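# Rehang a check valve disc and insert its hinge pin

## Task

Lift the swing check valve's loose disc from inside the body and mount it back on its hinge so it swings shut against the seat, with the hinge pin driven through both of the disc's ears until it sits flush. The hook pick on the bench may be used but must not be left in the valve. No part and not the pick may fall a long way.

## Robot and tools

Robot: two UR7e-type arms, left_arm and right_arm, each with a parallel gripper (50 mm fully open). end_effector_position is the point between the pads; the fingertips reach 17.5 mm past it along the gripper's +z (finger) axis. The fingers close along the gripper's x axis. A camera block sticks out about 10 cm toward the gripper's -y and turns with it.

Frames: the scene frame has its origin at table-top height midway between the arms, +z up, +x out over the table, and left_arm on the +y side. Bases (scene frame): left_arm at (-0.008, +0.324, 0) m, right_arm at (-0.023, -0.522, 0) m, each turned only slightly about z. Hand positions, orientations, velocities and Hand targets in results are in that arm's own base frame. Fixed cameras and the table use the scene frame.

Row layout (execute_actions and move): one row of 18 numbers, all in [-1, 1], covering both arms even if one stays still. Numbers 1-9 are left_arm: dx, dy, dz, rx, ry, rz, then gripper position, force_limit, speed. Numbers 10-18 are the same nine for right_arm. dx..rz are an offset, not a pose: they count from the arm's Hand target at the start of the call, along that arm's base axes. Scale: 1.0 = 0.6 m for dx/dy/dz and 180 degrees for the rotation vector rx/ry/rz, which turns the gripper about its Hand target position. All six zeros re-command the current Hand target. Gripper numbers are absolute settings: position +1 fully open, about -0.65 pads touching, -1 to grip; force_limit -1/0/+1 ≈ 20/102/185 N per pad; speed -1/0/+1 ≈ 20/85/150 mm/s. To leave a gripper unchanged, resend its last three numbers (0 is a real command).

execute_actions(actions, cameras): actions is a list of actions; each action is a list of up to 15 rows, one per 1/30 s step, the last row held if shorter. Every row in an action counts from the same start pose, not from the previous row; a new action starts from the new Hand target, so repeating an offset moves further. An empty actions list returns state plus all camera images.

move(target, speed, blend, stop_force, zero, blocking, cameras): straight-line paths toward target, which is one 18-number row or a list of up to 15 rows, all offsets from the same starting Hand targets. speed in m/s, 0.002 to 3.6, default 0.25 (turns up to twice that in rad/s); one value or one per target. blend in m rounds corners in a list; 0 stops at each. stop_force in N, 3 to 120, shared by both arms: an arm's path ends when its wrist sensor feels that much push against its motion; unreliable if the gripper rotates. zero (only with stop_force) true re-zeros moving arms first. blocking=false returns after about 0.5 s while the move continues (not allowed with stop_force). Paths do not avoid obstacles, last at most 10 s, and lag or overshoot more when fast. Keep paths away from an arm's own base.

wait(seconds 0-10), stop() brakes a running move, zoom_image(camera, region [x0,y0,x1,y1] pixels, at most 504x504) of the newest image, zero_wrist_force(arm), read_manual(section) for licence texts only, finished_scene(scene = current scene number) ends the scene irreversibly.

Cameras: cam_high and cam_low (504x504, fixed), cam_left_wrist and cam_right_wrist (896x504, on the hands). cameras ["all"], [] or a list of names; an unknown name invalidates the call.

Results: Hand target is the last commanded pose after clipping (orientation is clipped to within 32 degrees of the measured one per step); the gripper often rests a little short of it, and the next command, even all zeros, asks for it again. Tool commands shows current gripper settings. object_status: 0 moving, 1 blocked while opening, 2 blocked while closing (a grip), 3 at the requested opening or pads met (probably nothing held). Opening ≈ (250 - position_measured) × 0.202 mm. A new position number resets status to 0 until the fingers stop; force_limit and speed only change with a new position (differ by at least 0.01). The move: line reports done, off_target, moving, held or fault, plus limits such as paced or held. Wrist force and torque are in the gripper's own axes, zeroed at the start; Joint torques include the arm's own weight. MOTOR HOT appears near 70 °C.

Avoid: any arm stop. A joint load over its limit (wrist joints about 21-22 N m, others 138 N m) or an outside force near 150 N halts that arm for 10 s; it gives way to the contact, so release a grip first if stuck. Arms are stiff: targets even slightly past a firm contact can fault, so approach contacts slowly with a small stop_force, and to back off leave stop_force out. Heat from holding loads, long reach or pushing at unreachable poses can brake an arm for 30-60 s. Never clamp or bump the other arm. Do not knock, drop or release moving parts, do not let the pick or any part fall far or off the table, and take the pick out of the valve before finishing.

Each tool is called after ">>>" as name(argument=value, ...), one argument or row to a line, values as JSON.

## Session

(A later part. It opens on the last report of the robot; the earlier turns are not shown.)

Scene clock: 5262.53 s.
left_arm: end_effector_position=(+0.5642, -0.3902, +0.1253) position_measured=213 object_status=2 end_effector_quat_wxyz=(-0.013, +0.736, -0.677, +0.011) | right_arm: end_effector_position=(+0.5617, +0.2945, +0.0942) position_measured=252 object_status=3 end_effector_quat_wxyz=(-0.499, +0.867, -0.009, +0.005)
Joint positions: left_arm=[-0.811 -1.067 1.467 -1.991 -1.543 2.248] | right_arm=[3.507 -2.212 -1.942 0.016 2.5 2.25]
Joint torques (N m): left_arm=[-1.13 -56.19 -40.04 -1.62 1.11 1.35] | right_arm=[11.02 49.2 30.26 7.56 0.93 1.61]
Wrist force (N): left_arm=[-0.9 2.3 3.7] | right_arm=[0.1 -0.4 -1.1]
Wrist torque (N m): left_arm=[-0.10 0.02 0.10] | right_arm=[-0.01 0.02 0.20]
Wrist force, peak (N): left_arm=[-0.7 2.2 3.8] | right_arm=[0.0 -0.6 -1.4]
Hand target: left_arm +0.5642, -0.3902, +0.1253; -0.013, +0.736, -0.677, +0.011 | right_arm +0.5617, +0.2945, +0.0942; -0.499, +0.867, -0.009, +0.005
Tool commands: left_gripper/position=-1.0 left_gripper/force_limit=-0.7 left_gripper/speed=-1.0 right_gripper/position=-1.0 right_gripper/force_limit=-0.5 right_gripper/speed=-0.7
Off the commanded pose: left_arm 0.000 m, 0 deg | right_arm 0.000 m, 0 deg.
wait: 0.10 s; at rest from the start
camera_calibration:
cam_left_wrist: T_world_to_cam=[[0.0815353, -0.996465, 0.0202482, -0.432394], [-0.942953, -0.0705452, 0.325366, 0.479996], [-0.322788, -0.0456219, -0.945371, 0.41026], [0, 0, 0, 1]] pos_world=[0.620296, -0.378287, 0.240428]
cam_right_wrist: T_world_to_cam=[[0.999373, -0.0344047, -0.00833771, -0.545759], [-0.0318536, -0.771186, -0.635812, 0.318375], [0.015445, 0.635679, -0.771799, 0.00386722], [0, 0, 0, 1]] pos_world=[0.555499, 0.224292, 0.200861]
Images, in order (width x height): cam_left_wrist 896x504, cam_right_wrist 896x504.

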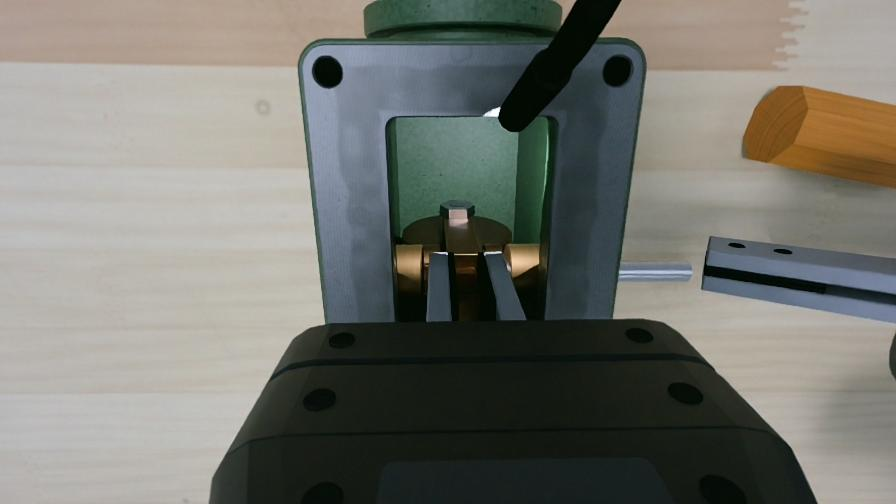

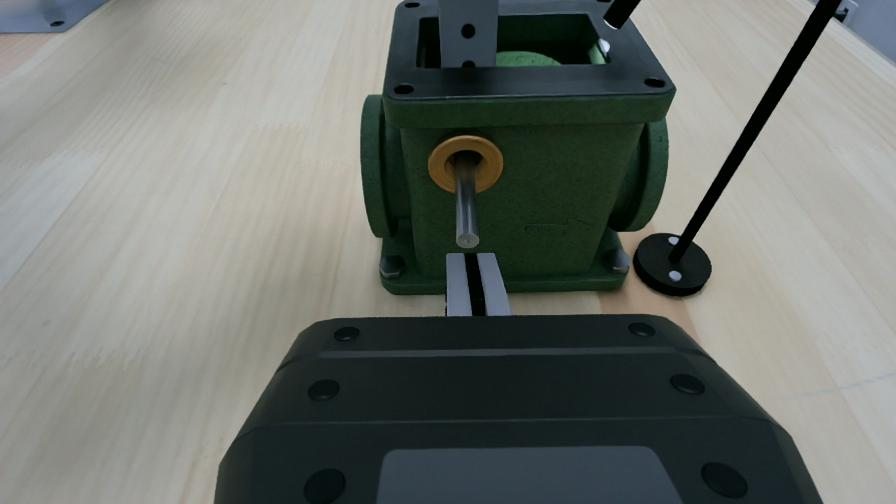

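>>> move(
  target=[
    [-0.00067,0,0.00033,0,0,0,-1,-0.7,-1,0,0,0,0,0,0,-1,-0.5,-0.7],
  ],
  speed=0.01,
)

>>> move(
  target=[0,0,0,0,0,0,-1,-0.7,-1,0.00024,0.0167,0,0,0,0,-1,-0.5,-0.7],
  speed=0.008,
  stop_force=5,
)

Scene clock: 5279.37 s.
left_arm: end_effector_position=(+0.5638, -0.3902, +0.1255) position_measured=213 object_status=2 end_effector_quat_wxyz=(-0.013, +0.736, -0.677, +0.011) | right_arm: end_effector_position=(+0.5617, +0.2945, +0.0942) position_measured=252 object_status=3 end_effector_quat_wxyz=(-0.499, +0.867, -0.009, +0.005)
Joint positions: left_arm=[-0.812 -1.068 1.468 -1.991 -1.543 2.247] | right_arm=[3.507 -2.212 -1.942 0.016 2.5 2.25]
Joint torques (N m): left_arm=[-9.08 -56.89 -25 -1.35 1.47 -1.75] | right_arm=[10.66 49.99 31.61 7.6 0.89 1.48]
Wrist force (N): left_arm=[-0.2 -0.3 2.6] | right_arm=[-0.1 -0.6 -1.1]
Wrist torque (N m): left_arm=[-0.09 0.01 0.06] | right_arm=[-0.03 0.05 0.19]
Wrist force, peak (N): left_arm=[-0.8 2.4 3.8] | right_arm=[0.0 -0.8 -1.4]
Hand target: left_arm +0.5638, -0.3902, +0.1255; -0.013, +0.736, -0.677, +0.011 | right_arm +0.5617, +0.2945, +0.0942; -0.499, +0.867, -0.009, +0.005
Off the commanded pose: left_arm 0.000 m, 0 deg | right_arm 0.000 m, 0 deg.
move: done

Scene clock: 5281.27 s.
left_arm: end_effector_position=(+0.5638, -0.3902, +0.1255) position_measured=213 object_status=2 end_effector_quat_wxyz=(-0.013, +0.736, -0.677, +0.011) | right_arm: end_effector_position=(+0.5618, +0.3008, +0.0942) position_measured=252 object_status=3 end_effector_quat_wxyz=(-0.499, +0.867, -0.009, +0.005)
Joint positions: left_arm=[-0.812 -1.068 1.468 -1.991 -1.543 2.247] | right_arm=[3.518 -2.217 -1.937 0.027 2.495 2.265]
Joint torques (N m): left_arm=[-9.37 -48.09 -29.43 -8.05 0.05 -0.89] | right_arm=[-10.51 61.33 5.85 0.36 3.55 -1.71]
Wrist force (N): left_arm=[-1.5 2.1 4.3] | right_arm=[0.0 -0.5 -1.7]
Wrist torque (N m): left_arm=[-0.12 -0.10 0.10] | right_arm=[-0.03 0.02 0.01]
Wrist force, peak (N): left_arm=[-4.9 3.3 2.4] | right_arm=[0.4 3.8 -12.9]
Hand target: left_arm +0.5638, -0.3902, +0.1255; -0.013, +0.736, -0.677, +0.011 | right_arm +0.5618, +0.3008, +0.0942; -0.499, +0.867, -0.009, +0.005 (not the last commanded pose)
Off the commanded pose: left_arm 0.000 m, 0 deg | right_arm 0.004 m, 0 deg.
move: contact (right_arm)

>>> move(
  target=[
    [-0.00067,0,0,0,0,0,-1,-0.7,-1,0,-0.0033,0,0,0,0,-1,-0.5,-0.7],
  ],
  speed=0.01,
)

>>> move(
  target=[0,0,0,0,0,0,-1,-0.7,-1,0.0002,0.0133,0,0,0,0,-1,-0.5,-0.7],
  speed=0.008,
  stop_force=5,
)

Scene clock: 5290.73 s.
left_arm: end_effector_position=(+0.5634, -0.3902, +0.1255) position_measured=213 object_status=2 end_effector_quat_wxyz=(-0.013, +0.736, -0.677, +0.011) | right_arm: end_effector_position=(+0.5618, +0.2988, +0.0942) position_measured=252 object_status=3 end_effector_quat_wxyz=(-0.499, +0.867, -0.009, +0.005)
Joint positions: left_arm=[-0.812 -1.069 1.469 -1.991 -1.543 2.247] | right_arm=[3.514 -2.215 -1.939 0.024 2.496 2.26]
Joint torques (N m): left_arm=[-8.73 -56.57 -24.69 -6.62 -0.53 -1.99] | right_arm=[-5.95 60.15 7.01 0.71 3.48 -1.05]
Wrist force (N): left_arm=[-0.2 0.0 2.5] | right_arm=[-0.2 -0.6 -1.1]
Wrist torque (N m): left_arm=[-0.04 0.01 0.06] | right_arm=[-0.04 0.05 0.01]
Wrist force, peak (N): left_arm=[-2.3 3.0 5.5] | right_arm=[0.1 -0.4 -2.0]
Hand target: left_arm +0.5634, -0.3902, +0.1255; -0.013, +0.736, -0.677, +0.011 | right_arm +0.5618, +0.2988, +0.0942; -0.499, +0.867, -0.009, +0.005
Off the commanded pose: left_arm 0.000 m, 0 deg | right_arm 0.000 m, 0 deg.
move: done

Scene clock: 5292.13 s.
left_arm: end_effector_position=(+0.5634, -0.3902, +0.1255) position_measured=213 object_status=2 end_effector_quat_wxyz=(-0.013, +0.736, -0.677, +0.011) | right_arm: end_effector_position=(+0.5618, +0.3011, +0.0942) position_measured=252 object_status=3 end_effector_quat_wxyz=(-0.499, +0.867, -0.009, +0.005)
Joint positions: left_arm=[-0.812 -1.069 1.469 -1.991 -1.543 2.247] | right_arm=[3.518 -2.217 -1.937 0.028 2.494 2.265]
Joint torques (N m): left_arm=[-7.05 -51.62 -35.97 -4.54 0.6 -0.95] | right_arm=[-10.61 60.73 5.42 0.4 3.34 -1.81]
Wrist force (N): left_arm=[-2.3 1.4 5.0] | right_arm=[-0.3 0.0 -1.9]
Wrist torque (N m): left_arm=[-0.03 -0.10 0.09] | right_arm=[-0.01 0.06 0.01]
Wrist force, peak (N): left_arm=[-3.6 3.7 4.8] | right_arm=[-1.9 4.9 -17.9]
Hand target: left_arm +0.5634, -0.3902, +0.1255; -0.013, +0.736, -0.677, +0.011 | right_arm +0.5618, +0.3011, +0.0942; -0.499, +0.867, -0.009, +0.005 (not the last commanded pose)
Off the commanded pose: left_arm 0.000 m, 0 deg | right_arm 0.006 m, 0 deg.
move: contact (right_arm)

>>> move(
  target=[
    [-0.00067,0,-0.00033,0,0,0,-1,-0.7,-1,0,-0.0033,0,0,0,0,-1,-0.5,-0.7],
  ],
  speed=0.01,
)

>>> move(
  target=[0,0,0,0,0,0,-1,-0.7,-1,0.0002,0.0133,0,0,0,0,-1,-0.5,-0.7],
  speed=0.008,
  stop_force=5,
  cameras=["cam_left_wrist", "cam_right_wrist"],
)

>>> zoom_image(
  camera="cam_left_wrist",
  region=[480, 235, 550, 325],
)

>>> zoom_image(
  camera="cam_left_wrist",
  region=[390, 235, 460, 325],
)

Scene clock: 5302.83 s.
left_arm: end_effector_position=(+0.5630, -0.3902, +0.1253) position_measured=213 object_status=2 end_effector_quat_wxyz=(-0.013, +0.736, -0.677, +0.011) | right_arm: end_effector_position=(+0.5618, +0.2991, +0.0942) position_measured=252 object_status=3 end_effector_quat_wxyz=(-0.499, +0.867, -0.009, +0.005)
Joint positions: left_arm=[-0.813 -1.069 1.47 -1.992 -1.543 2.246] | right_arm=[3.515 -2.215 -1.939 0.024 2.496 2.261]
Joint torques (N m): left_arm=[-8.94 -57.21 -24.97 -6.63 1.47 -1.82] | right_arm=[-6.94 59.29 6.79 0.73 3.56 -1.07]
Wrist force (N): left_arm=[-0.1 -1.1 2.7] | right_arm=[0.0 -0.3 -1.2]
Wrist torque (N m): left_arm=[-0.07 -0.02 0.06] | right_arm=[0.01 0.03 0.01]
Wrist force, peak (N): left_arm=[-2.2 1.4 5.7] | right_arm=[-0.1 -0.8 -2.5]
Hand target: left_arm +0.5630, -0.3902, +0.1253; -0.013, +0.736, -0.677, +0.011 | right_arm +0.5618, +0.2991, +0.0942; -0.499, +0.867, -0.009, +0.005
Off the commanded pose: left_arm 0.000 m, 0 deg | right_arm 0.000 m, 0 deg.
move: done

Scene clock: 5304.23 s.
left_arm: end_effector_position=(+0.5630, -0.3902, +0.1253) position_measured=213 object_status=2 end_effector_quat_wxyz=(-0.013, +0.736, -0.677, +0.011) | right_arm: end_effector_position=(+0.5618, +0.3013, +0.0942) position_measured=252 object_status=3 end_effector_quat_wxyz=(-0.499, +0.867, -0.009, +0.005)
Joint positions: left_arm=[-0.813 -1.069 1.47 -1.992 -1.543 2.246] | right_arm=[3.518 -2.217 -1.937 0.028 2.494 2.266]
Joint torques (N m): left_arm=[-9.69 -55.59 -32.62 -4.46 -0.01 -1.15] | right_arm=[-10.72 60.64 6.09 0.25 3.79 -1.84]
Wrist force (N): left_arm=[-2.0 -0.1 2.8] | right_arm=[-0.2 -0.7 -2.2]
Wrist torque (N m): left_arm=[-0.01 -0.05 0.07] | right_arm=[-0.04 0.01 0.01]
Wrist force, peak (N): left_arm=[-4.4 3.4 2.4] | right_arm=[-3.3 4.2 -17.9]
Hand target: left_arm +0.5630, -0.3902, +0.1253; -0.013, +0.736, -0.677, +0.011 | right_arm +0.5618, +0.3013, +0.0942; -0.499, +0.867, -0.009, +0.005 (not the last commanded pose)
Off the commanded pose: left_arm 0.000 m, 0 deg | right_arm 0.006 m, 0 deg.
move: contact (right_arm)
camera_calibration:
cam_left_wrist: T_world_to_cam=[[0.0815353, -0.996465, 0.0202482, -0.432296], [-0.942953, -0.0705452, 0.325366, 0.478865], [-0.322788, -0.0456219, -0.945371, 0.409873], [0, 0, 0, 1]] pos_world=[0.619096, -0.378287, 0.240428]
cam_right_wrist: T_world_to_cam=[[0.999365, -0.0346245, -0.00838748, -0.54556], [-0.0320561, -0.771226, -0.635754, 0.323732], [0.015544, 0.635619, -0.771846, -0.000488023], [0, 0, 0, 1]] pos_world=[0.555599, 0.231091, 0.200861]
Images, in order (width x height): cam_left_wrist 896x504, cam_right_wrist 896x504.

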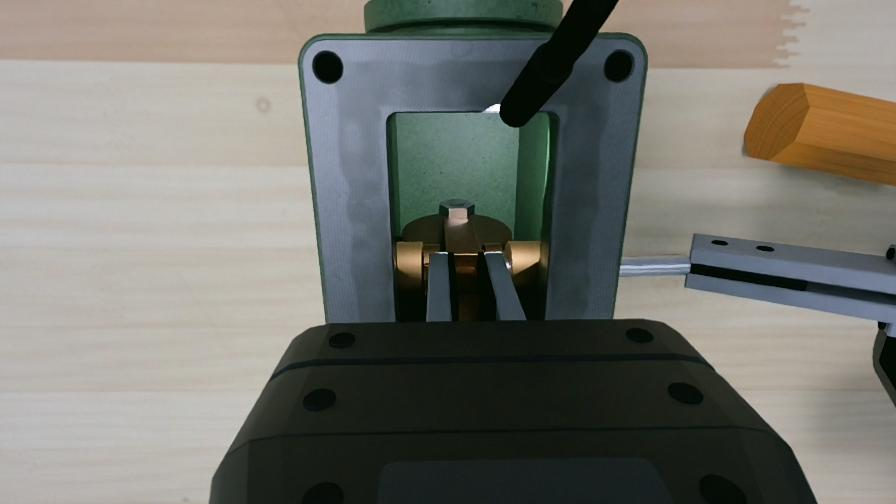

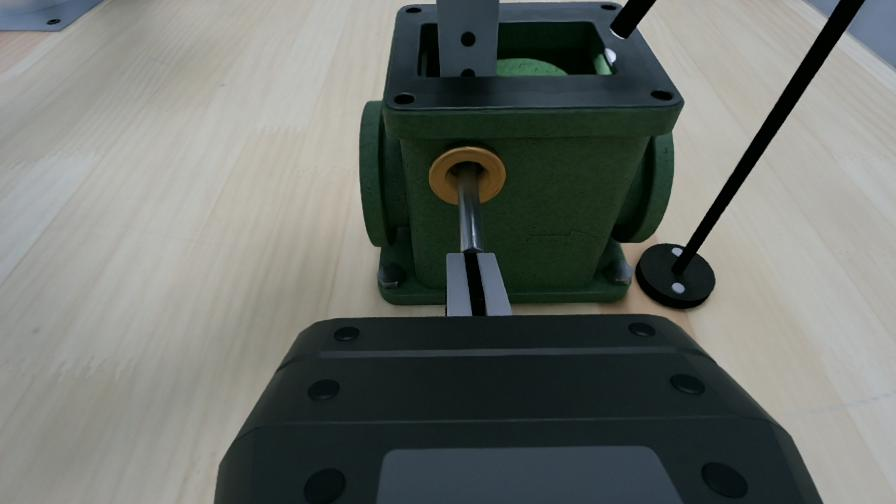

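Scaled by 5.600 from the camera's 896x504 image, which has a finer 1280x720 frame.

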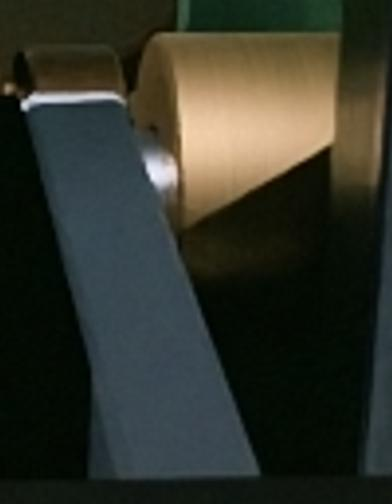

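Scaled by 5.600 from the camera's 896x504 image, which has a finer 1280x720 frame.

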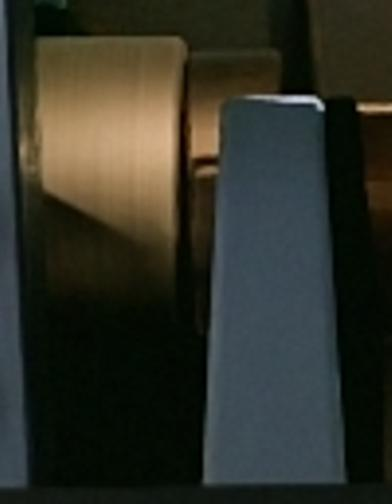

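>>> zoom_image(
  camera="cam_right_wrist",
  region=[420, 135, 520, 265],
)

>>> zoom_image(
  camera="cam_left_wrist",
  region=[490, 230, 530, 280],
)

>>> zoom_image(
  camera="cam_left_wrist",
  region=[600, 240, 700, 300],
)

Scaled by 3.877 from the camera's 896x504 image, which has a finer 1280x720 frame.

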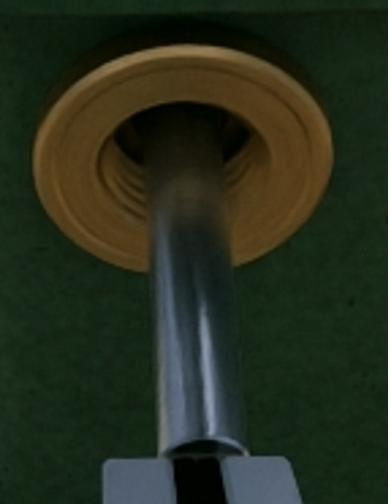

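Scaled by 10.080 from the camera's 896x504 image, which has a finer 1280x720 frame.

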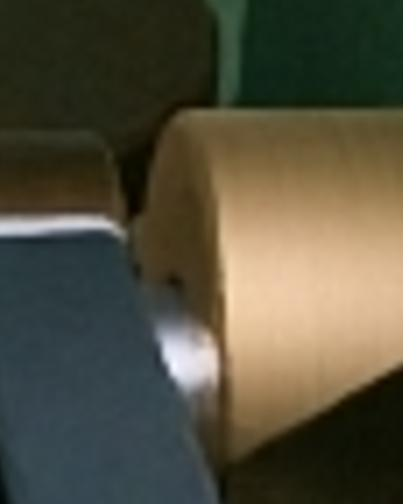

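Scaled by 5.040 from the camera's 896x504 image, which has a finer 1280x720 frame.

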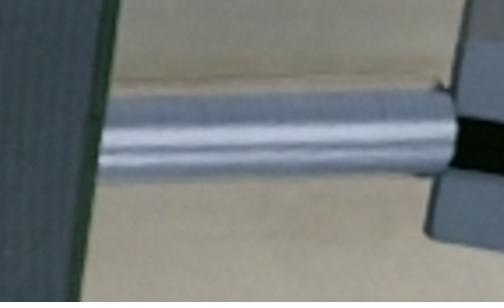

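>>> move(
  target=[
    [0.001,0,-0.0015,0,0,0,-1,-0.7,-1,0,-0.0033,0,0,0,0,-1,-0.5,-0.7],
  ],
  speed=0.01,
)

>>> move(
  target=[0,0,0,0,0,0,-1,-0.7,-1,0.0002,0.0133,0,0,0,0,-1,-0.5,-0.7],
  speed=0.006,
  stop_force=4,
)

Scene clock: 5459.63 s.
left_arm: end_effector_position=(+0.5636, -0.3902, +0.1244) position_measured=213 object_status=2 end_effector_quat_wxyz=(-0.013, +0.736, -0.677, +0.011) | right_arm: end_effector_position=(+0.5618, +0.2992, +0.0942) position_measured=252 object_status=3 end_effector_quat_wxyz=(-0.499, +0.867, -0.009, +0.005)
Joint positions: left_arm=[-0.812 -1.067 1.47 -1.994 -1.543 2.247] | right_arm=[3.515 -2.216 -1.938 0.024 2.496 2.261]
Joint torques (N m): left_arm=[11.2 -45.18 -39.66 -6.94 -0.72 1.11] | right_arm=[-6.26 59.63 6.87 0.77 3.44 -1.02]
Wrist force (N): left_arm=[-0.7 1.6 0.1] | right_arm=[-0.2 -0.5 -1.2]
Wrist torque (N m): left_arm=[-0.05 0.01 0.09] | right_arm=[0.00 0.05 0.01]
Wrist force, peak (N): left_arm=[-1.8 0.0 4.7] | right_arm=[-0.3 -0.6 -2.5]
Hand target: left_arm +0.5636, -0.3902, +0.1244; -0.013, +0.736, -0.677, +0.011 | right_arm +0.5618, +0.2993, +0.0942; -0.499, +0.867, -0.009, +0.005
Off the commanded pose: left_arm 0.000 m, 0 deg | right_arm 0.000 m, 0 deg.
move: done

Scene clock: 5461.00 s.
left_arm: end_effector_position=(+0.5636, -0.3902, +0.1244) position_measured=213 object_status=2 end_effector_quat_wxyz=(-0.013, +0.736, -0.677, +0.011) | right_arm: end_effector_position=(+0.5618, +0.3010, +0.0942) position_measured=252 object_status=3 end_effector_quat_wxyz=(-0.499, +0.867, -0.009, +0.005)
Joint positions: left_arm=[-0.812 -1.067 1.47 -1.994 -1.543 2.247] | right_arm=[3.518 -2.217 -1.937 0.027 2.494 2.265]
Joint torques (N m): left_arm=[-1.34 -52.83 -36.27 -5.53 -0.99 -0.26] | right_arm=[-10.78 60.15 5.7 0.31 3.67 -1.67]
Wrist force (N): left_arm=[-1.8 2.0 -0.8] | right_arm=[0.0 -0.6 -1.7]
Wrist torque (N m): left_arm=[-0.10 0.03 0.10] | right_arm=[-0.01 0.02 0.01]
Wrist force, peak (N): left_arm=[-6.6 2.2 -3.6] | right_arm=[0.3 1.0 -8.1]
Hand target: left_arm +0.5636, -0.3902, +0.1244; -0.013, +0.736, -0.677, +0.011 | right_arm +0.5618, +0.3010, +0.0942; -0.499, +0.867, -0.009, +0.005 (not the last commanded pose)
Off the commanded pose: left_arm 0.000 m, 0 deg | right_arm 0.006 m, 0 deg.
move: contact (right_arm)

>>> wait(
  seconds=0.1,
  cameras=["cam_left_wrist"],
)

>>> zoom_image(
  camera="cam_left_wrist",
  region=[390, 235, 440, 305],
)

>>> zoom_image(
  camera="cam_left_wrist",
  region=[490, 235, 550, 305],
)

Scene clock: 5483.57 s.
left_arm: end_effector_position=(+0.5636, -0.3902, +0.1244) position_measured=213 object_status=2 end_effector_quat_wxyz=(-0.013, +0.736, -0.677, +0.011) | right_arm: end_effector_position=(+0.5618, +0.3010, +0.0942) position_measured=252 object_status=3 end_effector_quat_wxyz=(-0.499, +0.867, -0.009, +0.005)
Joint positions: left_arm=[-0.812 -1.067 1.47 -1.994 -1.543 2.247] | right_arm=[3.518 -2.217 -1.937 0.027 2.494 2.265]
Joint torques (N m): left_arm=[-10.32 -53.81 -28.07 -2.68 -0.92 -1.5] | right_arm=[-8.72 60.22 6 0.49 3.4 -1.63]
Wrist force (N): left_arm=[-2.0 1.6 0.7] | right_arm=[-0.1 0.0 -2.1]
Wrist torque (N m): left_arm=[-0.05 0.00 0.09] | right_arm=[-0.01 0.05 0.01]
Wrist force, peak (N): left_arm=[-1.7 2.3 -0.9] | right_arm=[-0.2 -0.6 -2.5]
Hand target: left_arm +0.5636, -0.3902, +0.1244; -0.013, +0.736, -0.677, +0.011 | right_arm +0.5618, +0.3010, +0.0942; -0.499, +0.867, -0.009, +0.005 (not the last commanded pose)
Tool commands: left_gripper/position=-1.0 left_gripper/force_limit=-0.7 left_gripper/speed=-1.0 right_gripper/position=-1.0 right_gripper/force_limit=-0.5 right_gripper/speed=-0.7
Off the commanded pose: left_arm 0.000 m, 0 deg | right_arm 0.006 m, 0 deg.
wait: 0.10 s; at rest from the start
camera_calibration:
cam_left_wrist: T_world_to_cam=[[0.0815353, -0.996465, 0.0202482, -0.432327], [-0.942953, -0.0705452, 0.325366, 0.479723], [-0.322788, -0.0456219, -0.945371, 0.409215], [0, 0, 0, 1]] pos_world=[0.619696, -0.378287, 0.239528]
Images, in order (width x height): cam_left_wrist 896x504.

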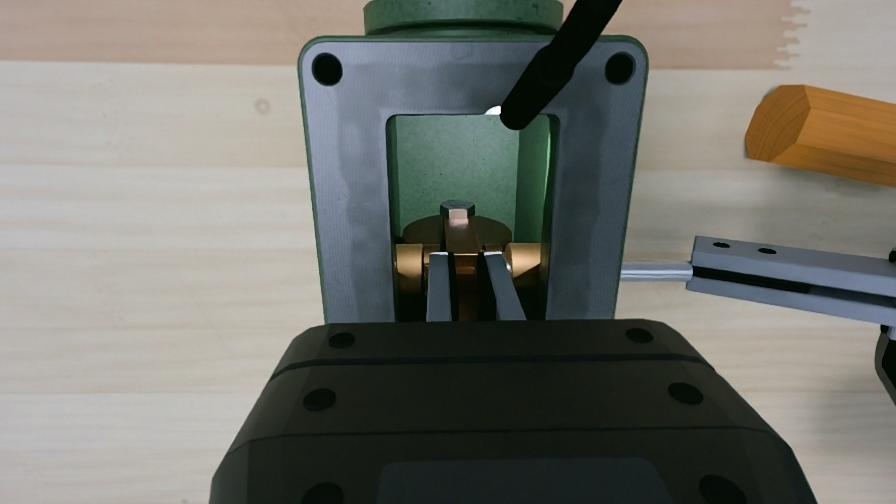

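Scaled by 7.200 from the camera's 896x504 image, which has a finer 1280x720 frame.

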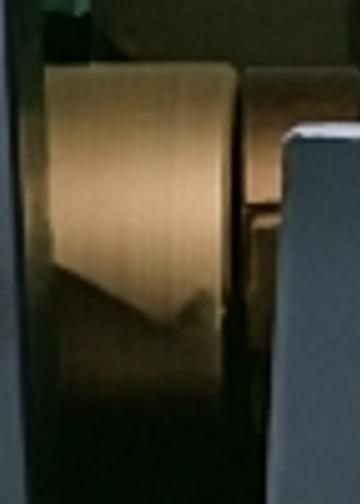

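Scaled by 7.200 from the camera's 896x504 image, which has a finer 1280x720 frame.

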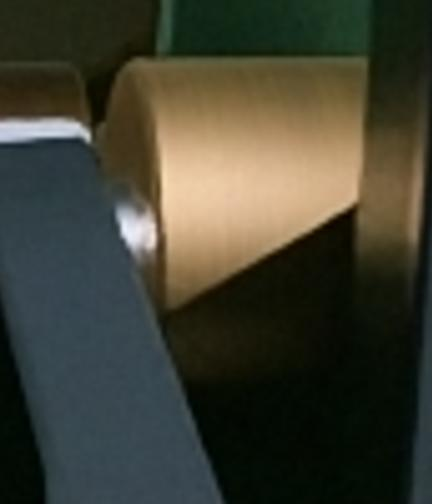

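>>> execute_actions(
  actions=[
    [[0,0,0,0,0,0,-1,-0.7,-1,0,0.0006,0,0,0,0,-1,-0.5,-0.7]],
  ],
)

Scene clock: 5499.97 s.
left_arm: end_effector_position=(+0.5636, -0.3902, +0.1244) position_measured=213 object_status=2 end_effector_quat_wxyz=(-0.013, +0.736, -0.677, +0.011) | right_arm: end_effector_position=(+0.5618, +0.3013, +0.0942) position_measured=252 object_status=3 end_effector_quat_wxyz=(-0.499, +0.867, -0.009, +0.005)
Joint positions: left_arm=[-0.812 -1.067 1.47 -1.994 -1.543 2.247] | right_arm=[3.519 -2.217 -1.937 0.028 2.494 2.266]
Joint torques (N m): left_arm=[-10.77 -53.69 -27.87 -3.07 -0.77 -1.56] | right_arm=[17.46 44.21 32.1 7.67 1.19 1.12]
Wrist force (N): left_arm=[-7.5 3.2 -2.4] | right_arm=[0.1 4.5 -10.2]
Wrist torque (N m): left_arm=[-0.07 -0.13 0.15] | right_arm=[0.03 0.08 0.03]
Wrist force, peak (N): left_arm=[-8.0 2.9 -3.2] | right_arm=[0.1 4.5 -10.2]
Hand target: left_arm +0.5636, -0.3902, +0.1244; -0.013, +0.736, -0.677, +0.011 | right_arm +0.5618, +0.3013, +0.0942; -0.499, +0.867, -0.009, +0.005
Off the commanded pose: left_arm 0.000 m, 0 deg | right_arm 0.000 m, 0 deg.
Step readings (end_effector_position of left_arm | right_arm):
0: (+0.5636, -0.3902, +0.1244) | (+0.5618, +0.3010, +0.0942)
1: (+0.5636, -0.3902, +0.1244) | (+0.5618, +0.3010, +0.0942)
2: (+0.5636, -0.3902, +0.1244) | (+0.5618, +0.3010, +0.0942)
4: (+0.5636, -0.3902, +0.1244) | (+0.5618, +0.3011, +0.0942)
8: (+0.5636, -0.3902, +0.1244) | (+0.5618, +0.3012, +0.0942)
15: (+0.5636, -0.3902, +0.1244) | (+0.5618, +0.3013, +0.0942)

>>> execute_actions(
  actions=[
    [[-0.0005,0,0.0008,0,0,0,-1,-0.7,-1,0,0,0,0,0,0,-1,-0.5,-0.7]],
  ],
)

Scene clock: 5519.93 s.
left_arm: end_effector_position=(+0.5633, -0.3902, +0.1249) position_measured=213 object_status=2 end_effector_quat_wxyz=(-0.013, +0.736, -0.677, +0.011) | right_arm: end_effector_position=(+0.5618, +0.3014, +0.0942) position_measured=252 object_status=3 end_effector_quat_wxyz=(-0.499, +0.867, -0.009, +0.005)
Joint positions: left_arm=[-0.812 -1.069 1.47 -1.993 -1.543 2.247] | right_arm=[3.519 -2.217 -1.937 0.028 2.494 2.266]
Joint torques (N m): left_arm=[-5.3 -46.6 -25.28 -1.43 -0.42 0.07] | right_arm=[3.83 47.34 29.88 7.43 3.63 -0.44]
Wrist force (N): left_arm=[-2.4 0.3 2.8] | right_arm=[0.0 1.2 -2.5]
Wrist torque (N m): left_arm=[-0.11 -0.05 0.09] | right_arm=[0.01 0.05 0.02]
Wrist force, peak (N): left_arm=[-7.8 3.3 -3.8] | right_arm=[0.5 3.8 -11.9]
Hand target: left_arm +0.5633, -0.3902, +0.1249; -0.013, +0.736, -0.677, +0.011 | right_arm +0.5618, +0.3013, +0.0942; -0.499, +0.867, -0.009, +0.005
Off the commanded pose: left_arm 0.000 m, 0 deg | right_arm 0.000 m, 0 deg.
Step readings (end_effector_position of left_arm | right_arm):
0: (+0.5636, -0.3902, +0.1244) | (+0.5618, +0.3013, +0.0942)
1: (+0.5636, -0.3902, +0.1244) | (+0.5618, +0.3013, +0.0942)
2: (+0.5636, -0.3902, +0.1246) | (+0.5618, +0.3013, +0.0942)
4: (+0.5634, -0.3903, +0.1249) | (+0.5618, +0.3014, +0.0942)
8: (+0.5633, -0.3902, +0.1250) | (+0.5618, +0.3014, +0.0942)
15: (+0.5633, -0.3902, +0.1249) | (+0.5618, +0.3014, +0.0942)

>>> execute_actions(
  actions=[
    [[0,0,0,0,0,0,-1,-0.7,-1,0,0.0006,0,0,0,0,-1,-0.5,-0.7]],
  ],
)

Scene clock: 5524.23 s.
left_arm: end_effector_position=(+0.5633, -0.3902, +0.1249) position_measured=213 object_status=2 end_effector_quat_wxyz=(-0.013, +0.736, -0.677, +0.011) | right_arm: end_effector_position=(+0.5618, +0.3017, +0.0942) position_measured=252 object_status=3 end_effector_quat_wxyz=(-0.499, +0.867, -0.009, +0.005)
Joint positions: left_arm=[-0.812 -1.068 1.47 -1.993 -1.543 2.247] | right_arm=[3.519 -2.217 -1.937 0.029 2.494 2.267]
Joint torques (N m): left_arm=[9.9 -44.69 -26.14 -2.63 1.26 1.35] | right_arm=[19.65 44.88 33.07 6.53 1.64 1.9]
Wrist force (N): left_arm=[-3.3 3.7 1.5] | right_arm=[0.8 6.7 -12.9]
Wrist torque (N m): left_arm=[-0.09 -0.06 0.12] | right_arm=[-0.01 0.09 0.04]
Wrist force, peak (N): left_arm=[-3.6 4.1 1.7] | right_arm=[0.8 6.7 -13.0]
Hand target: left_arm +0.5633, -0.3902, +0.1249; -0.013, +0.736, -0.677, +0.011 | right_arm +0.5618, +0.3017, +0.0942; -0.499, +0.867, -0.009, +0.005
Off the commanded pose: left_arm 0.000 m, 0 deg | right_arm 0.000 m, 0 deg.
Step readings (end_effector_position of left_arm | right_arm):
0: (+0.5633, -0.3902, +0.1249) | (+0.5618, +0.3013, +0.0942)
1: (+0.5633, -0.3902, +0.1249) | (+0.5618, +0.3013, +0.0942)
2: (+0.5633, -0.3902, +0.1249) | (+0.5618, +0.3014, +0.0943)
4: (+0.5633, -0.3902, +0.1249) | (+0.5618, +0.3015, +0.0943)
8: (+0.5633, -0.3902, +0.1249) | (+0.5619, +0.3016, +0.0943)
15: (+0.5633, -0.3902, +0.1249) | (+0.5618, +0.3017, +0.0942)

>>> execute_actions(
  actions=[
    [[-0.001,0,0.0003,0,0,0,-1,-0.7,-1,0,0,0,0,0,0,-1,-0.5,-0.7]],
    [[0,0,0,0,0,0,-1,-0.7,-1,0,0.0005,0,0,0,0,-1,-0.5,-0.7]],
  ],
)

Scene clock: 5530.20 s.
left_arm: end_effector_position=(+0.5627, -0.3902, +0.1251) position_measured=213 object_status=2 end_effector_quat_wxyz=(-0.013, +0.736, -0.677, +0.011) | right_arm: end_effector_position=(+0.5618, +0.3020, +0.0942) position_measured=252 object_status=3 end_effector_quat_wxyz=(-0.499, +0.867, -0.009, +0.005)
Joint positions: left_arm=[-0.813 -1.07 1.471 -1.993 -1.543 2.246] | right_arm=[3.52 -2.217 -1.936 0.029 2.493 2.268]
Joint torques (N m): left_arm=[-10.12 -53.17 -38.03 -0.96 1.21 -1.97] | right_arm=[12.08 46.33 31.71 7.51 0.15 -0.75]
Wrist force (N): left_arm=[-0.5 -1.1 2.0] | right_arm=[-0.2 -0.5 -1.1]
Wrist torque (N m): left_arm=[0.03 0.01 0.06] | right_arm=[0.00 0.06 0.01]
Wrist force, peak (N): left_arm=[-3.7 4.0 1.9] | right_arm=[1.0 6.5 -14.3]
Hand target: left_arm +0.5627, -0.3902, +0.1251; -0.013, +0.736, -0.677, +0.011 | right_arm +0.5618, +0.3020, +0.0942; -0.499, +0.867, -0.009, +0.005
Off the commanded pose: left_arm 0.000 m, 0 deg | right_arm 0.000 m, 0 deg.
Step readings (end_effector_position of left_arm | right_arm):
0: (+0.5633, -0.3902, +0.1249) | (+0.5618, +0.3017, +0.0942)
1: (+0.5633, -0.3902, +0.1249) | (+0.5618, +0.3017, +0.0942)
2: (+0.5632, -0.3901, +0.1249) | (+0.5618, +0.3017, +0.0942)
4: (+0.5629, -0.3901, +0.1250) | (+0.5618, +0.3018, +0.0943)
8: (+0.5627, -0.3901, +0.1251) | (+0.5618, +0.3018, +0.0943)
15: (+0.5627, -0.3902, +0.1251) | (+0.5618, +0.3018, +0.0943)
16: (+0.5627, -0.3902, +0.1251) | (+0.5618, +0.3018, +0.0943)
17: (+0.5627, -0.3902, +0.1251) | (+0.5618, +0.3018, +0.0942)
19: (+0.5627, -0.3902, +0.1251) | (+0.5618, +0.3019, +0.0942)
23: (+0.5627, -0.3902, +0.1251) | (+0.5618, +0.3020, +0.0942)
30: (+0.5627, -0.3902, +0.1251) | (+0.5618, +0.3020, +0.0942)

>>> move(
  target=[0,0,0,0,0,0,-1,-0.7,-1,0.0002,0.01,0,0,0,0,-1,-0.5,-0.7],
  speed=0.005,
  stop_force=4,
  cameras=["cam_left_wrist"],
)

>>> zoom_image(
  camera="cam_left_wrist",
  region=[490, 230, 550, 290],
)

Scene clock: 5536.33 s.
left_arm: end_effector_position=(+0.5627, -0.3902, +0.1251) position_measured=213 object_status=2 end_effector_quat_wxyz=(-0.013, +0.736, -0.677, +0.011) | right_arm: end_effector_position=(+0.5620, +0.3081, +0.0942) position_measured=252 object_status=3 end_effector_quat_wxyz=(-0.499, +0.867, -0.009, +0.005)
Joint positions: left_arm=[-0.813 -1.07 1.471 -1.993 -1.543 2.246] | right_arm=[3.53 -2.221 -1.932 0.04 2.488 2.282]
Joint torques (N m): left_arm=[-9.8 -47.35 -38 -1.06 1.26 -1.62] | right_arm=[-2.55 49.31 24.49 4.84 1.92 -1.59]
Wrist force (N): left_arm=[-0.6 -1.2 2.0] | right_arm=[0.0 -0.6 -1.2]
Wrist torque (N m): left_arm=[0.01 0.01 0.06] | right_arm=[-0.03 0.03 0.01]
Wrist force, peak (N): left_arm=[-0.7 -1.5 3.2] | right_arm=[-0.1 -0.8 -1.3]
Hand target: left_arm +0.5627, -0.3902, +0.1251; -0.013, +0.736, -0.677, +0.011 | right_arm +0.5620, +0.3080, +0.0942; -0.499, +0.867, -0.009, +0.005
Off the commanded pose: left_arm 0.000 m, 0 deg | right_arm 0.000 m, 0 deg.
move: done
camera_calibration:
cam_left_wrist: T_world_to_cam=[[0.0815353, -0.996465, 0.0202482, -0.432266], [-0.942953, -0.0705452, 0.325366, 0.478679], [-0.322788, -0.0456219, -0.945371, 0.409492], [0, 0, 0, 1]] pos_world=[0.618796, -0.378287, 0.240128]
Images, in order (width x height): cam_left_wrist 896x504.

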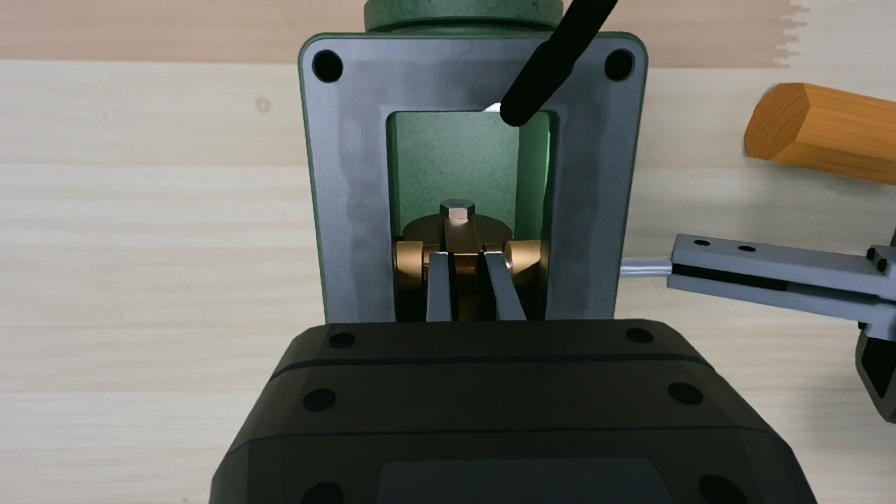

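Scaled by 8.400 from the camera's 896x504 image, which has a finer 1280x720 frame.

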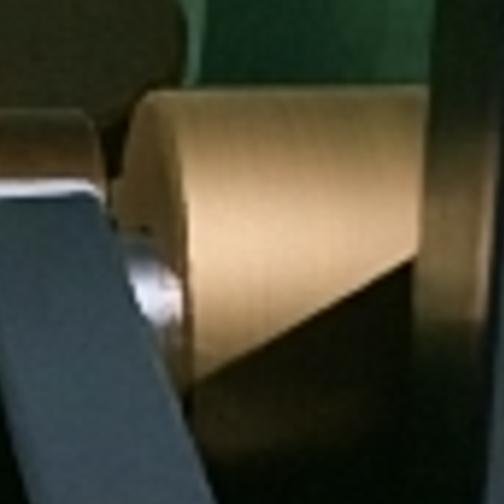

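>>> move(
  target=[0,0,0,0,0,0,-1,-0.7,-1,0.0004,0.0333,0,0,0,0,-1,-0.5,-0.7],
  speed=0.008,
  stop_force=4,
  cameras=["cam_left_wrist", "cam_right_wrist"],
)

>>> zoom_image(
  camera="cam_left_wrist",
  region=[390, 180, 550, 320],
)

Scene clock: 5545.37 s.
left_arm: end_effector_position=(+0.5627, -0.3902, +0.1251) position_measured=213 object_status=2 end_effector_quat_wxyz=(-0.013, +0.736, -0.677, +0.011) | right_arm: end_effector_position=(+0.5622, +0.3281, +0.0942) position_measured=252 object_status=3 end_effector_quat_wxyz=(-0.499, +0.867, -0.009, +0.005)
Joint positions: left_arm=[-0.813 -1.07 1.471 -1.993 -1.543 2.246] | right_arm=[3.563 -2.235 -1.915 0.071 2.468 2.326]
Joint torques (N m): left_arm=[-8.77 -45.86 -38.32 -1.19 1.32 -1.43] | right_arm=[-8.36 53.9 20.31 3.7 2.46 -1.71]
Wrist force (N): left_arm=[-0.4 -1.1 2.5] | right_arm=[-0.2 -0.1 -0.9]
Wrist torque (N m): left_arm=[0.02 0.02 0.06] | right_arm=[0.01 0.06 0.03]
Wrist force, peak (N): left_arm=[-0.6 -1.6 3.5] | right_arm=[0.2 -0.2 -1.4]
Hand target: left_arm +0.5627, -0.3902, +0.1251; -0.013, +0.736, -0.677, +0.011 | right_arm +0.5622, +0.3280, +0.0942; -0.499, +0.867, -0.009, +0.005
Off the commanded pose: left_arm 0.000 m, 0 deg | right_arm 0.000 m, 0 deg.
move: done
camera_calibration:
cam_left_wrist: T_world_to_cam=[[0.0815353, -0.996465, 0.0202482, -0.432266], [-0.942953, -0.0705452, 0.325366, 0.478679], [-0.322788, -0.0456219, -0.945371, 0.409492], [0, 0, 0, 1]] pos_world=[0.618796, -0.378287, 0.240128]
cam_right_wrist: T_world_to_cam=[[0.999365, -0.0346245, -0.00838748, -0.545032], [-0.0320561, -0.771226, -0.635754, 0.344413], [0.015544, 0.635619, -0.771846, -0.0175288], [0, 0, 0, 1]] pos_world=[0.555999, 0.257891, 0.200861]
Images, in order (width x height): cam_left_wrist 896x504, cam_right_wrist 896x504.

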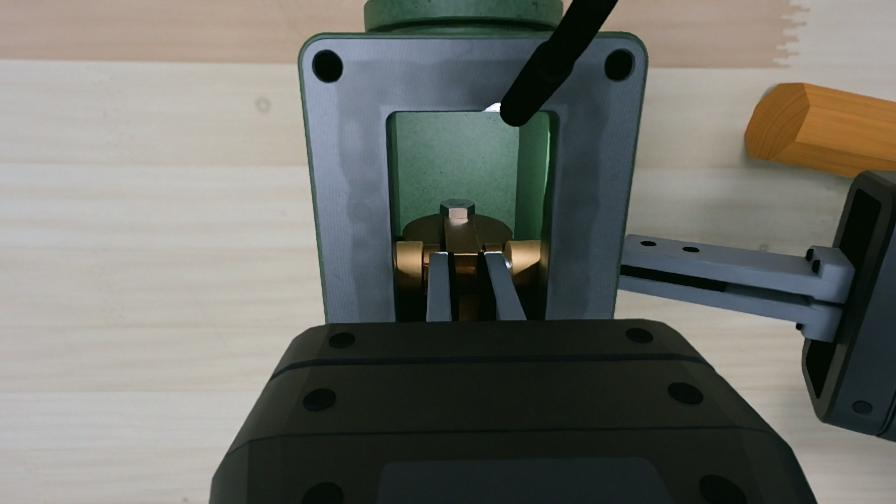

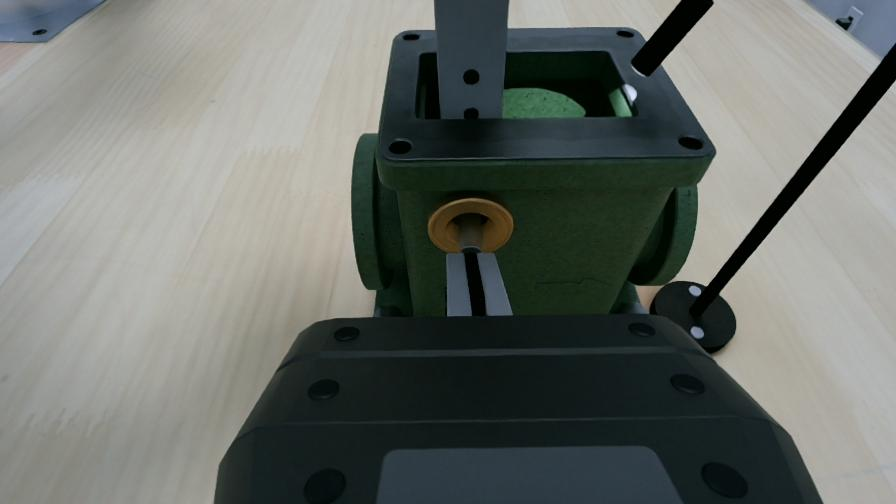

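Scaled by 3.150 from the camera's 896x504 image, which has a finer 1280x720 frame.

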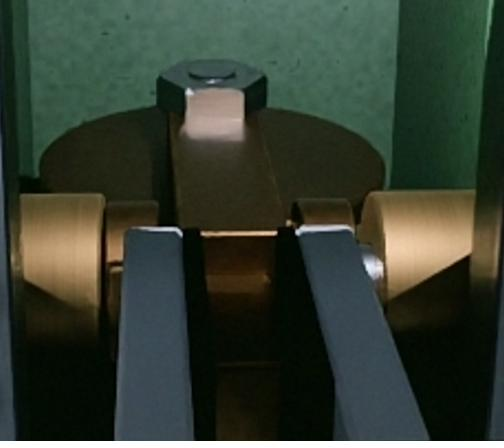

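>>> zoom_image(
  camera="cam_right_wrist",
  region=[420, 185, 525, 290],
)

Scaled by 4.800 from the camera's 896x504 image, which has a finer 1280x720 frame.

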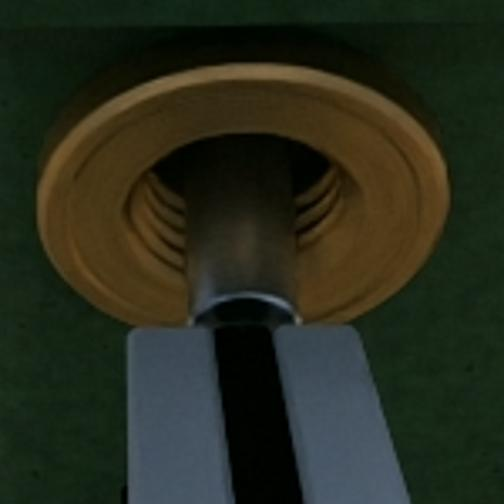

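>>> move(
  target=[0,0,0,0,0,0,-1,-0.7,-1,0.0001,0.0083,0,0,0,0,-1,-0.5,-0.7],
  speed=0.006,
  stop_force=4,
  cameras=["cam_left_wrist"],
)

>>> zoom_image(
  camera="cam_left_wrist",
  region=[390, 230, 450, 310],
)

Scene clock: 5571.53 s.
left_arm: end_effector_position=(+0.5627, -0.3902, +0.1251) position_measured=213 object_status=2 end_effector_quat_wxyz=(-0.013, +0.736, -0.677, +0.011) | right_arm: end_effector_position=(+0.5622, +0.3295, +0.0942) position_measured=252 object_status=3 end_effector_quat_wxyz=(-0.499, +0.867, -0.009, +0.005)
Joint positions: left_arm=[-0.813 -1.07 1.471 -1.993 -1.543 2.246] | right_arm=[3.566 -2.236 -1.913 0.073 2.467 2.329]
Joint torques (N m): left_arm=[-10.41 -48.28 -37.86 -7.14 0.9 -1.5] | right_arm=[-10.61 59.61 5.45 0.09 3.48 -1.66]
Wrist force (N): left_arm=[-1.3 -1.2 3.6] | right_arm=[-0.2 0.0 -2.5]
Wrist torque (N m): left_arm=[0.00 -0.01 0.07] | right_arm=[-0.01 0.07 0.02]
Wrist force, peak (N): left_arm=[-3.1 -0.5 8.5] | right_arm=[0.1 2.2 -11.0]
Hand target: left_arm +0.5627, -0.3902, +0.1251; -0.013, +0.736, -0.677, +0.011 | right_arm +0.5622, +0.3295, +0.0942; -0.499, +0.867, -0.009, +0.005 (not the last commanded pose)
Off the commanded pose: left_arm 0.000 m, 0 deg | right_arm 0.003 m, 0 deg.
move: contact (right_arm)
camera_calibration:
cam_left_wrist: T_world_to_cam=[[0.0815353, -0.996465, 0.0202482, -0.432266], [-0.942953, -0.0705452, 0.325366, 0.478679], [-0.322788, -0.0456219, -0.945371, 0.409492], [0, 0, 0, 1]] pos_world=[0.618796, -0.378287, 0.240128]
Images, in order (width x height): cam_left_wrist 896x504.

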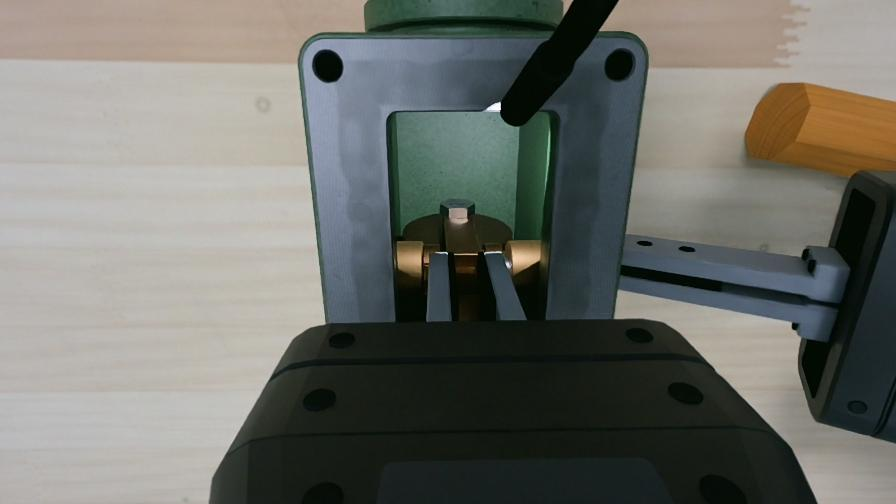

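Scaled by 6.300 from the camera's 896x504 image, which has a finer 1280x720 frame.

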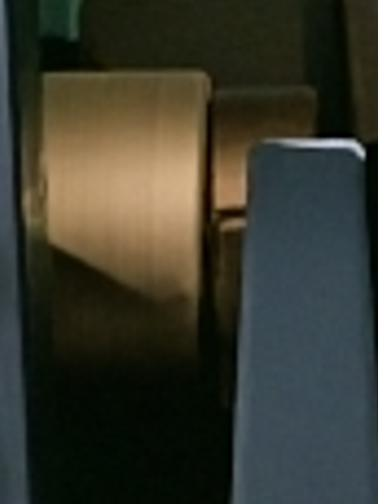

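>>> execute_actions(
  actions=[
    [[0,0,0,0,0,0,-1,-0.7,-1,0,0.0004,0,0,0,0,-1,-0.5,-0.7]],
  ],
)

>>> execute_actions(
  actions=[
    [[0,0,-0.0007,0,0,0,-1,-0.7,-1,0,0,0,0,0,0,-1,-0.5,-0.7]],
  ],
)

Scene clock: 5583.10 s.
left_arm: end_effector_position=(+0.5627, -0.3902, +0.1251) position_measured=213 object_status=2 end_effector_quat_wxyz=(-0.013, +0.736, -0.677, +0.011) | right_arm: end_effector_position=(+0.5622, +0.3297, +0.0942) position_measured=252 object_status=3 end_effector_quat_wxyz=(-0.499, +0.867, -0.009, +0.005)
Joint positions: left_arm=[-0.813 -1.07 1.471 -1.993 -1.543 2.246] | right_arm=[3.566 -2.236 -1.913 0.074 2.467 2.329]
Joint torques (N m): left_arm=[-9.72 -53.16 -37.4 -6.5 1.15 -1.2] | right_arm=[17.57 45.79 32.69 7.61 0.88 1.97]
Wrist force (N): left_arm=[-2.8 -1.0 8.2] | right_arm=[-0.1 4.2 -9.7]
Wrist torque (N m): left_arm=[0.01 -0.01 0.06] | right_arm=[0.00 0.10 0.04]
Wrist force, peak (N): left_arm=[-2.8 -0.6 8.7] | right_arm=[-0.1 4.2 -9.7]
Hand target: left_arm +0.5627, -0.3902, +0.1251; -0.013, +0.736, -0.677, +0.011 | right_arm +0.5622, +0.3298, +0.0942; -0.499, +0.867, -0.009, +0.005
Off the commanded pose: left_arm 0.000 m, 0 deg | right_arm 0.000 m, 0 deg.
Step readings (end_effector_position of left_arm | right_arm):
0: (+0.5627, -0.3902, +0.1251) | (+0.5622, +0.3295, +0.0942)
1: (+0.5627, -0.3902, +0.1251) | (+0.5622, +0.3295, +0.0942)
2: (+0.5627, -0.3902, +0.1251) | (+0.5622, +0.3295, +0.0942)
4: (+0.5627, -0.3902, +0.1251) | (+0.5622, +0.3296, +0.0942)
8: (+0.5627, -0.3902, +0.1251) | (+0.5622, +0.3296, +0.0942)
15: (+0.5627, -0.3902, +0.1251) | (+0.5622, +0.3297, +0.0942)

Scene clock: 5583.80 s.
left_arm: end_effector_position=(+0.5627, -0.3902, +0.1247) position_measured=213 object_status=2 end_effector_quat_wxyz=(-0.013, +0.736, -0.677, +0.011) | right_arm: end_effector_position=(+0.5622, +0.3298, +0.0942) position_measured=252 object_status=3 end_effector_quat_wxyz=(-0.499, +0.867, -0.009, +0.005)
Joint positions: left_arm=[-0.813 -1.069 1.472 -1.994 -1.543 2.246] | right_arm=[3.566 -2.236 -1.913 0.074 2.467 2.329]
Joint torques (N m): left_arm=[-9.01 -43.54 -22.97 -2.03 1.21 -1.11] | right_arm=[5.14 45.78 27.9 6.72 1.44 1.91]
Wrist force (N): left_arm=[-0.1 -1.1 2.0] | right_arm=[-0.2 -0.5 -1.1]
Wrist torque (N m): left_arm=[0.01 0.00 0.06] | right_arm=[-0.04 0.06 0.03]
Wrist force, peak (N): left_arm=[-2.9 -0.9 8.4] | right_arm=[0.1 3.5 -10.1]
Hand target: left_arm +0.5627, -0.3902, +0.1247; -0.013, +0.736, -0.677, +0.011 | right_arm +0.5622, +0.3298, +0.0942; -0.499, +0.867, -0.009, +0.005
Off the commanded pose: left_arm 0.000 m, 0 deg | right_arm 0.000 m, 0 deg.
Step readings (end_effector_position of left_arm | right_arm):
0: (+0.5627, -0.3902, +0.1251) | (+0.5622, +0.3297, +0.0942)
1: (+0.5627, -0.3902, +0.1251) | (+0.5622, +0.3297, +0.0942)
2: (+0.5627, -0.3902, +0.1250) | (+0.5622, +0.3297, +0.0942)
4: (+0.5627, -0.3903, +0.1248) | (+0.5622, +0.3298, +0.0942)
8: (+0.5627, -0.3902, +0.1247) | (+0.5622, +0.3298, +0.0942)
15: (+0.5627, -0.3902, +0.1247) | (+0.5622, +0.3298, +0.0942)

Force released — the pin is aligned with the far boss. Continue pushing.

>>> move(
  target=[0,0,0,0,0,0,-1,-0.7,-1,0.00015,0.0133,0,0,0,0,-1,-0.5,-0.7],
  speed=0.006,
  stop_force=4,
  cameras=["cam_right_wrist"],
)

>>> zoom_image(
  camera="cam_right_wrist",
  region=[420, 185, 525, 290],
)

Scene clock: 5588.07 s.
left_arm: end_effector_position=(+0.5627, -0.3902, +0.1246) position_measured=213 object_status=2 end_effector_quat_wxyz=(-0.013, +0.736, -0.677, +0.011) | right_arm: end_effector_position=(+0.5621, +0.3299, +0.0941) position_measured=252 object_status=3 end_effector_quat_wxyz=(-0.499, +0.867, -0.009, +0.004)
Joint positions: left_arm=[-0.813 -1.069 1.472 -1.994 -1.543 2.246] | right_arm=[3.566 -2.236 -1.913 0.074 2.466 2.33]
Joint torques (N m): left_arm=[-8 -53.65 -38.77 -7.31 1.28 -1.14] | right_arm=[-11.31 60.71 6.42 0.24 3.64 -1.82]
Wrist force (N): left_arm=[-0.5 0.2 4.3] | right_arm=[0.0 -0.6 -0.9]
Wrist torque (N m): left_arm=[0.01 0.02 0.05] | right_arm=[-0.04 0.03 0.02]
Wrist force, peak (N): left_arm=[-2.5 1.1 5.1] | right_arm=[0.1 1.8 -8.3]
Hand target: left_arm +0.5627, -0.3902, +0.1247; -0.013, +0.736, -0.677, +0.011 | right_arm +0.5621, +0.3299, +0.0941; -0.499, +0.867, -0.009, +0.004 (not the last commanded pose)
Off the commanded pose: left_arm 0.000 m, 0 deg | right_arm 0.008 m, 0 deg.
move: contact (right_arm)
camera_calibration:
cam_right_wrist: T_world_to_cam=[[0.999344, -0.0349943, -0.00934299, -0.544663], [-0.0329522, -0.771337, -0.635574, 0.346303], [0.0150349, 0.635464, -0.771984, -0.0184639], [0, 0, 0, 1]] pos_world=[0.555995, 0.259789, 0.200758]
Images, in order (width x height): cam_right_wrist 896x504.

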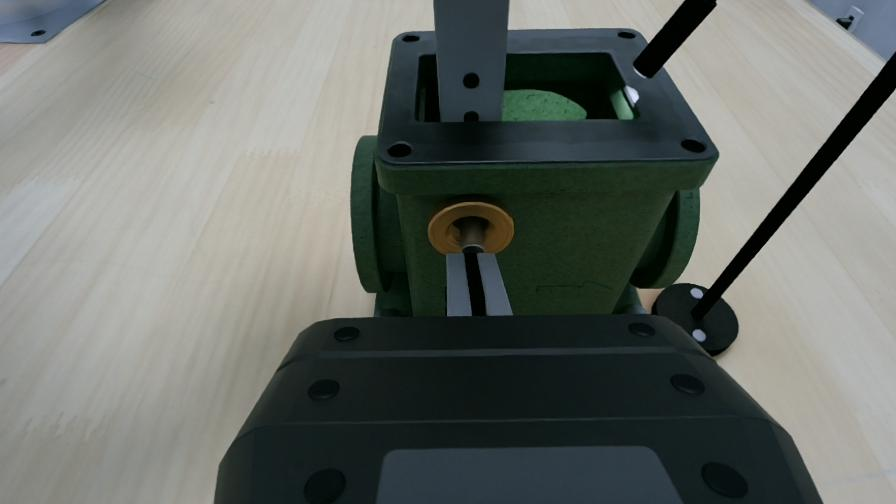

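Scaled by 4.800 from the camera's 896x504 image, which has a finer 1280x720 frame.

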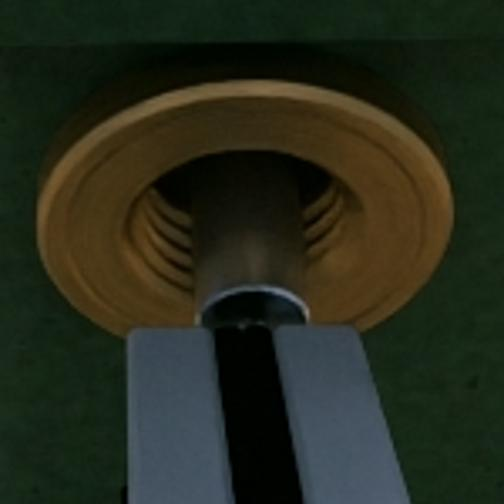

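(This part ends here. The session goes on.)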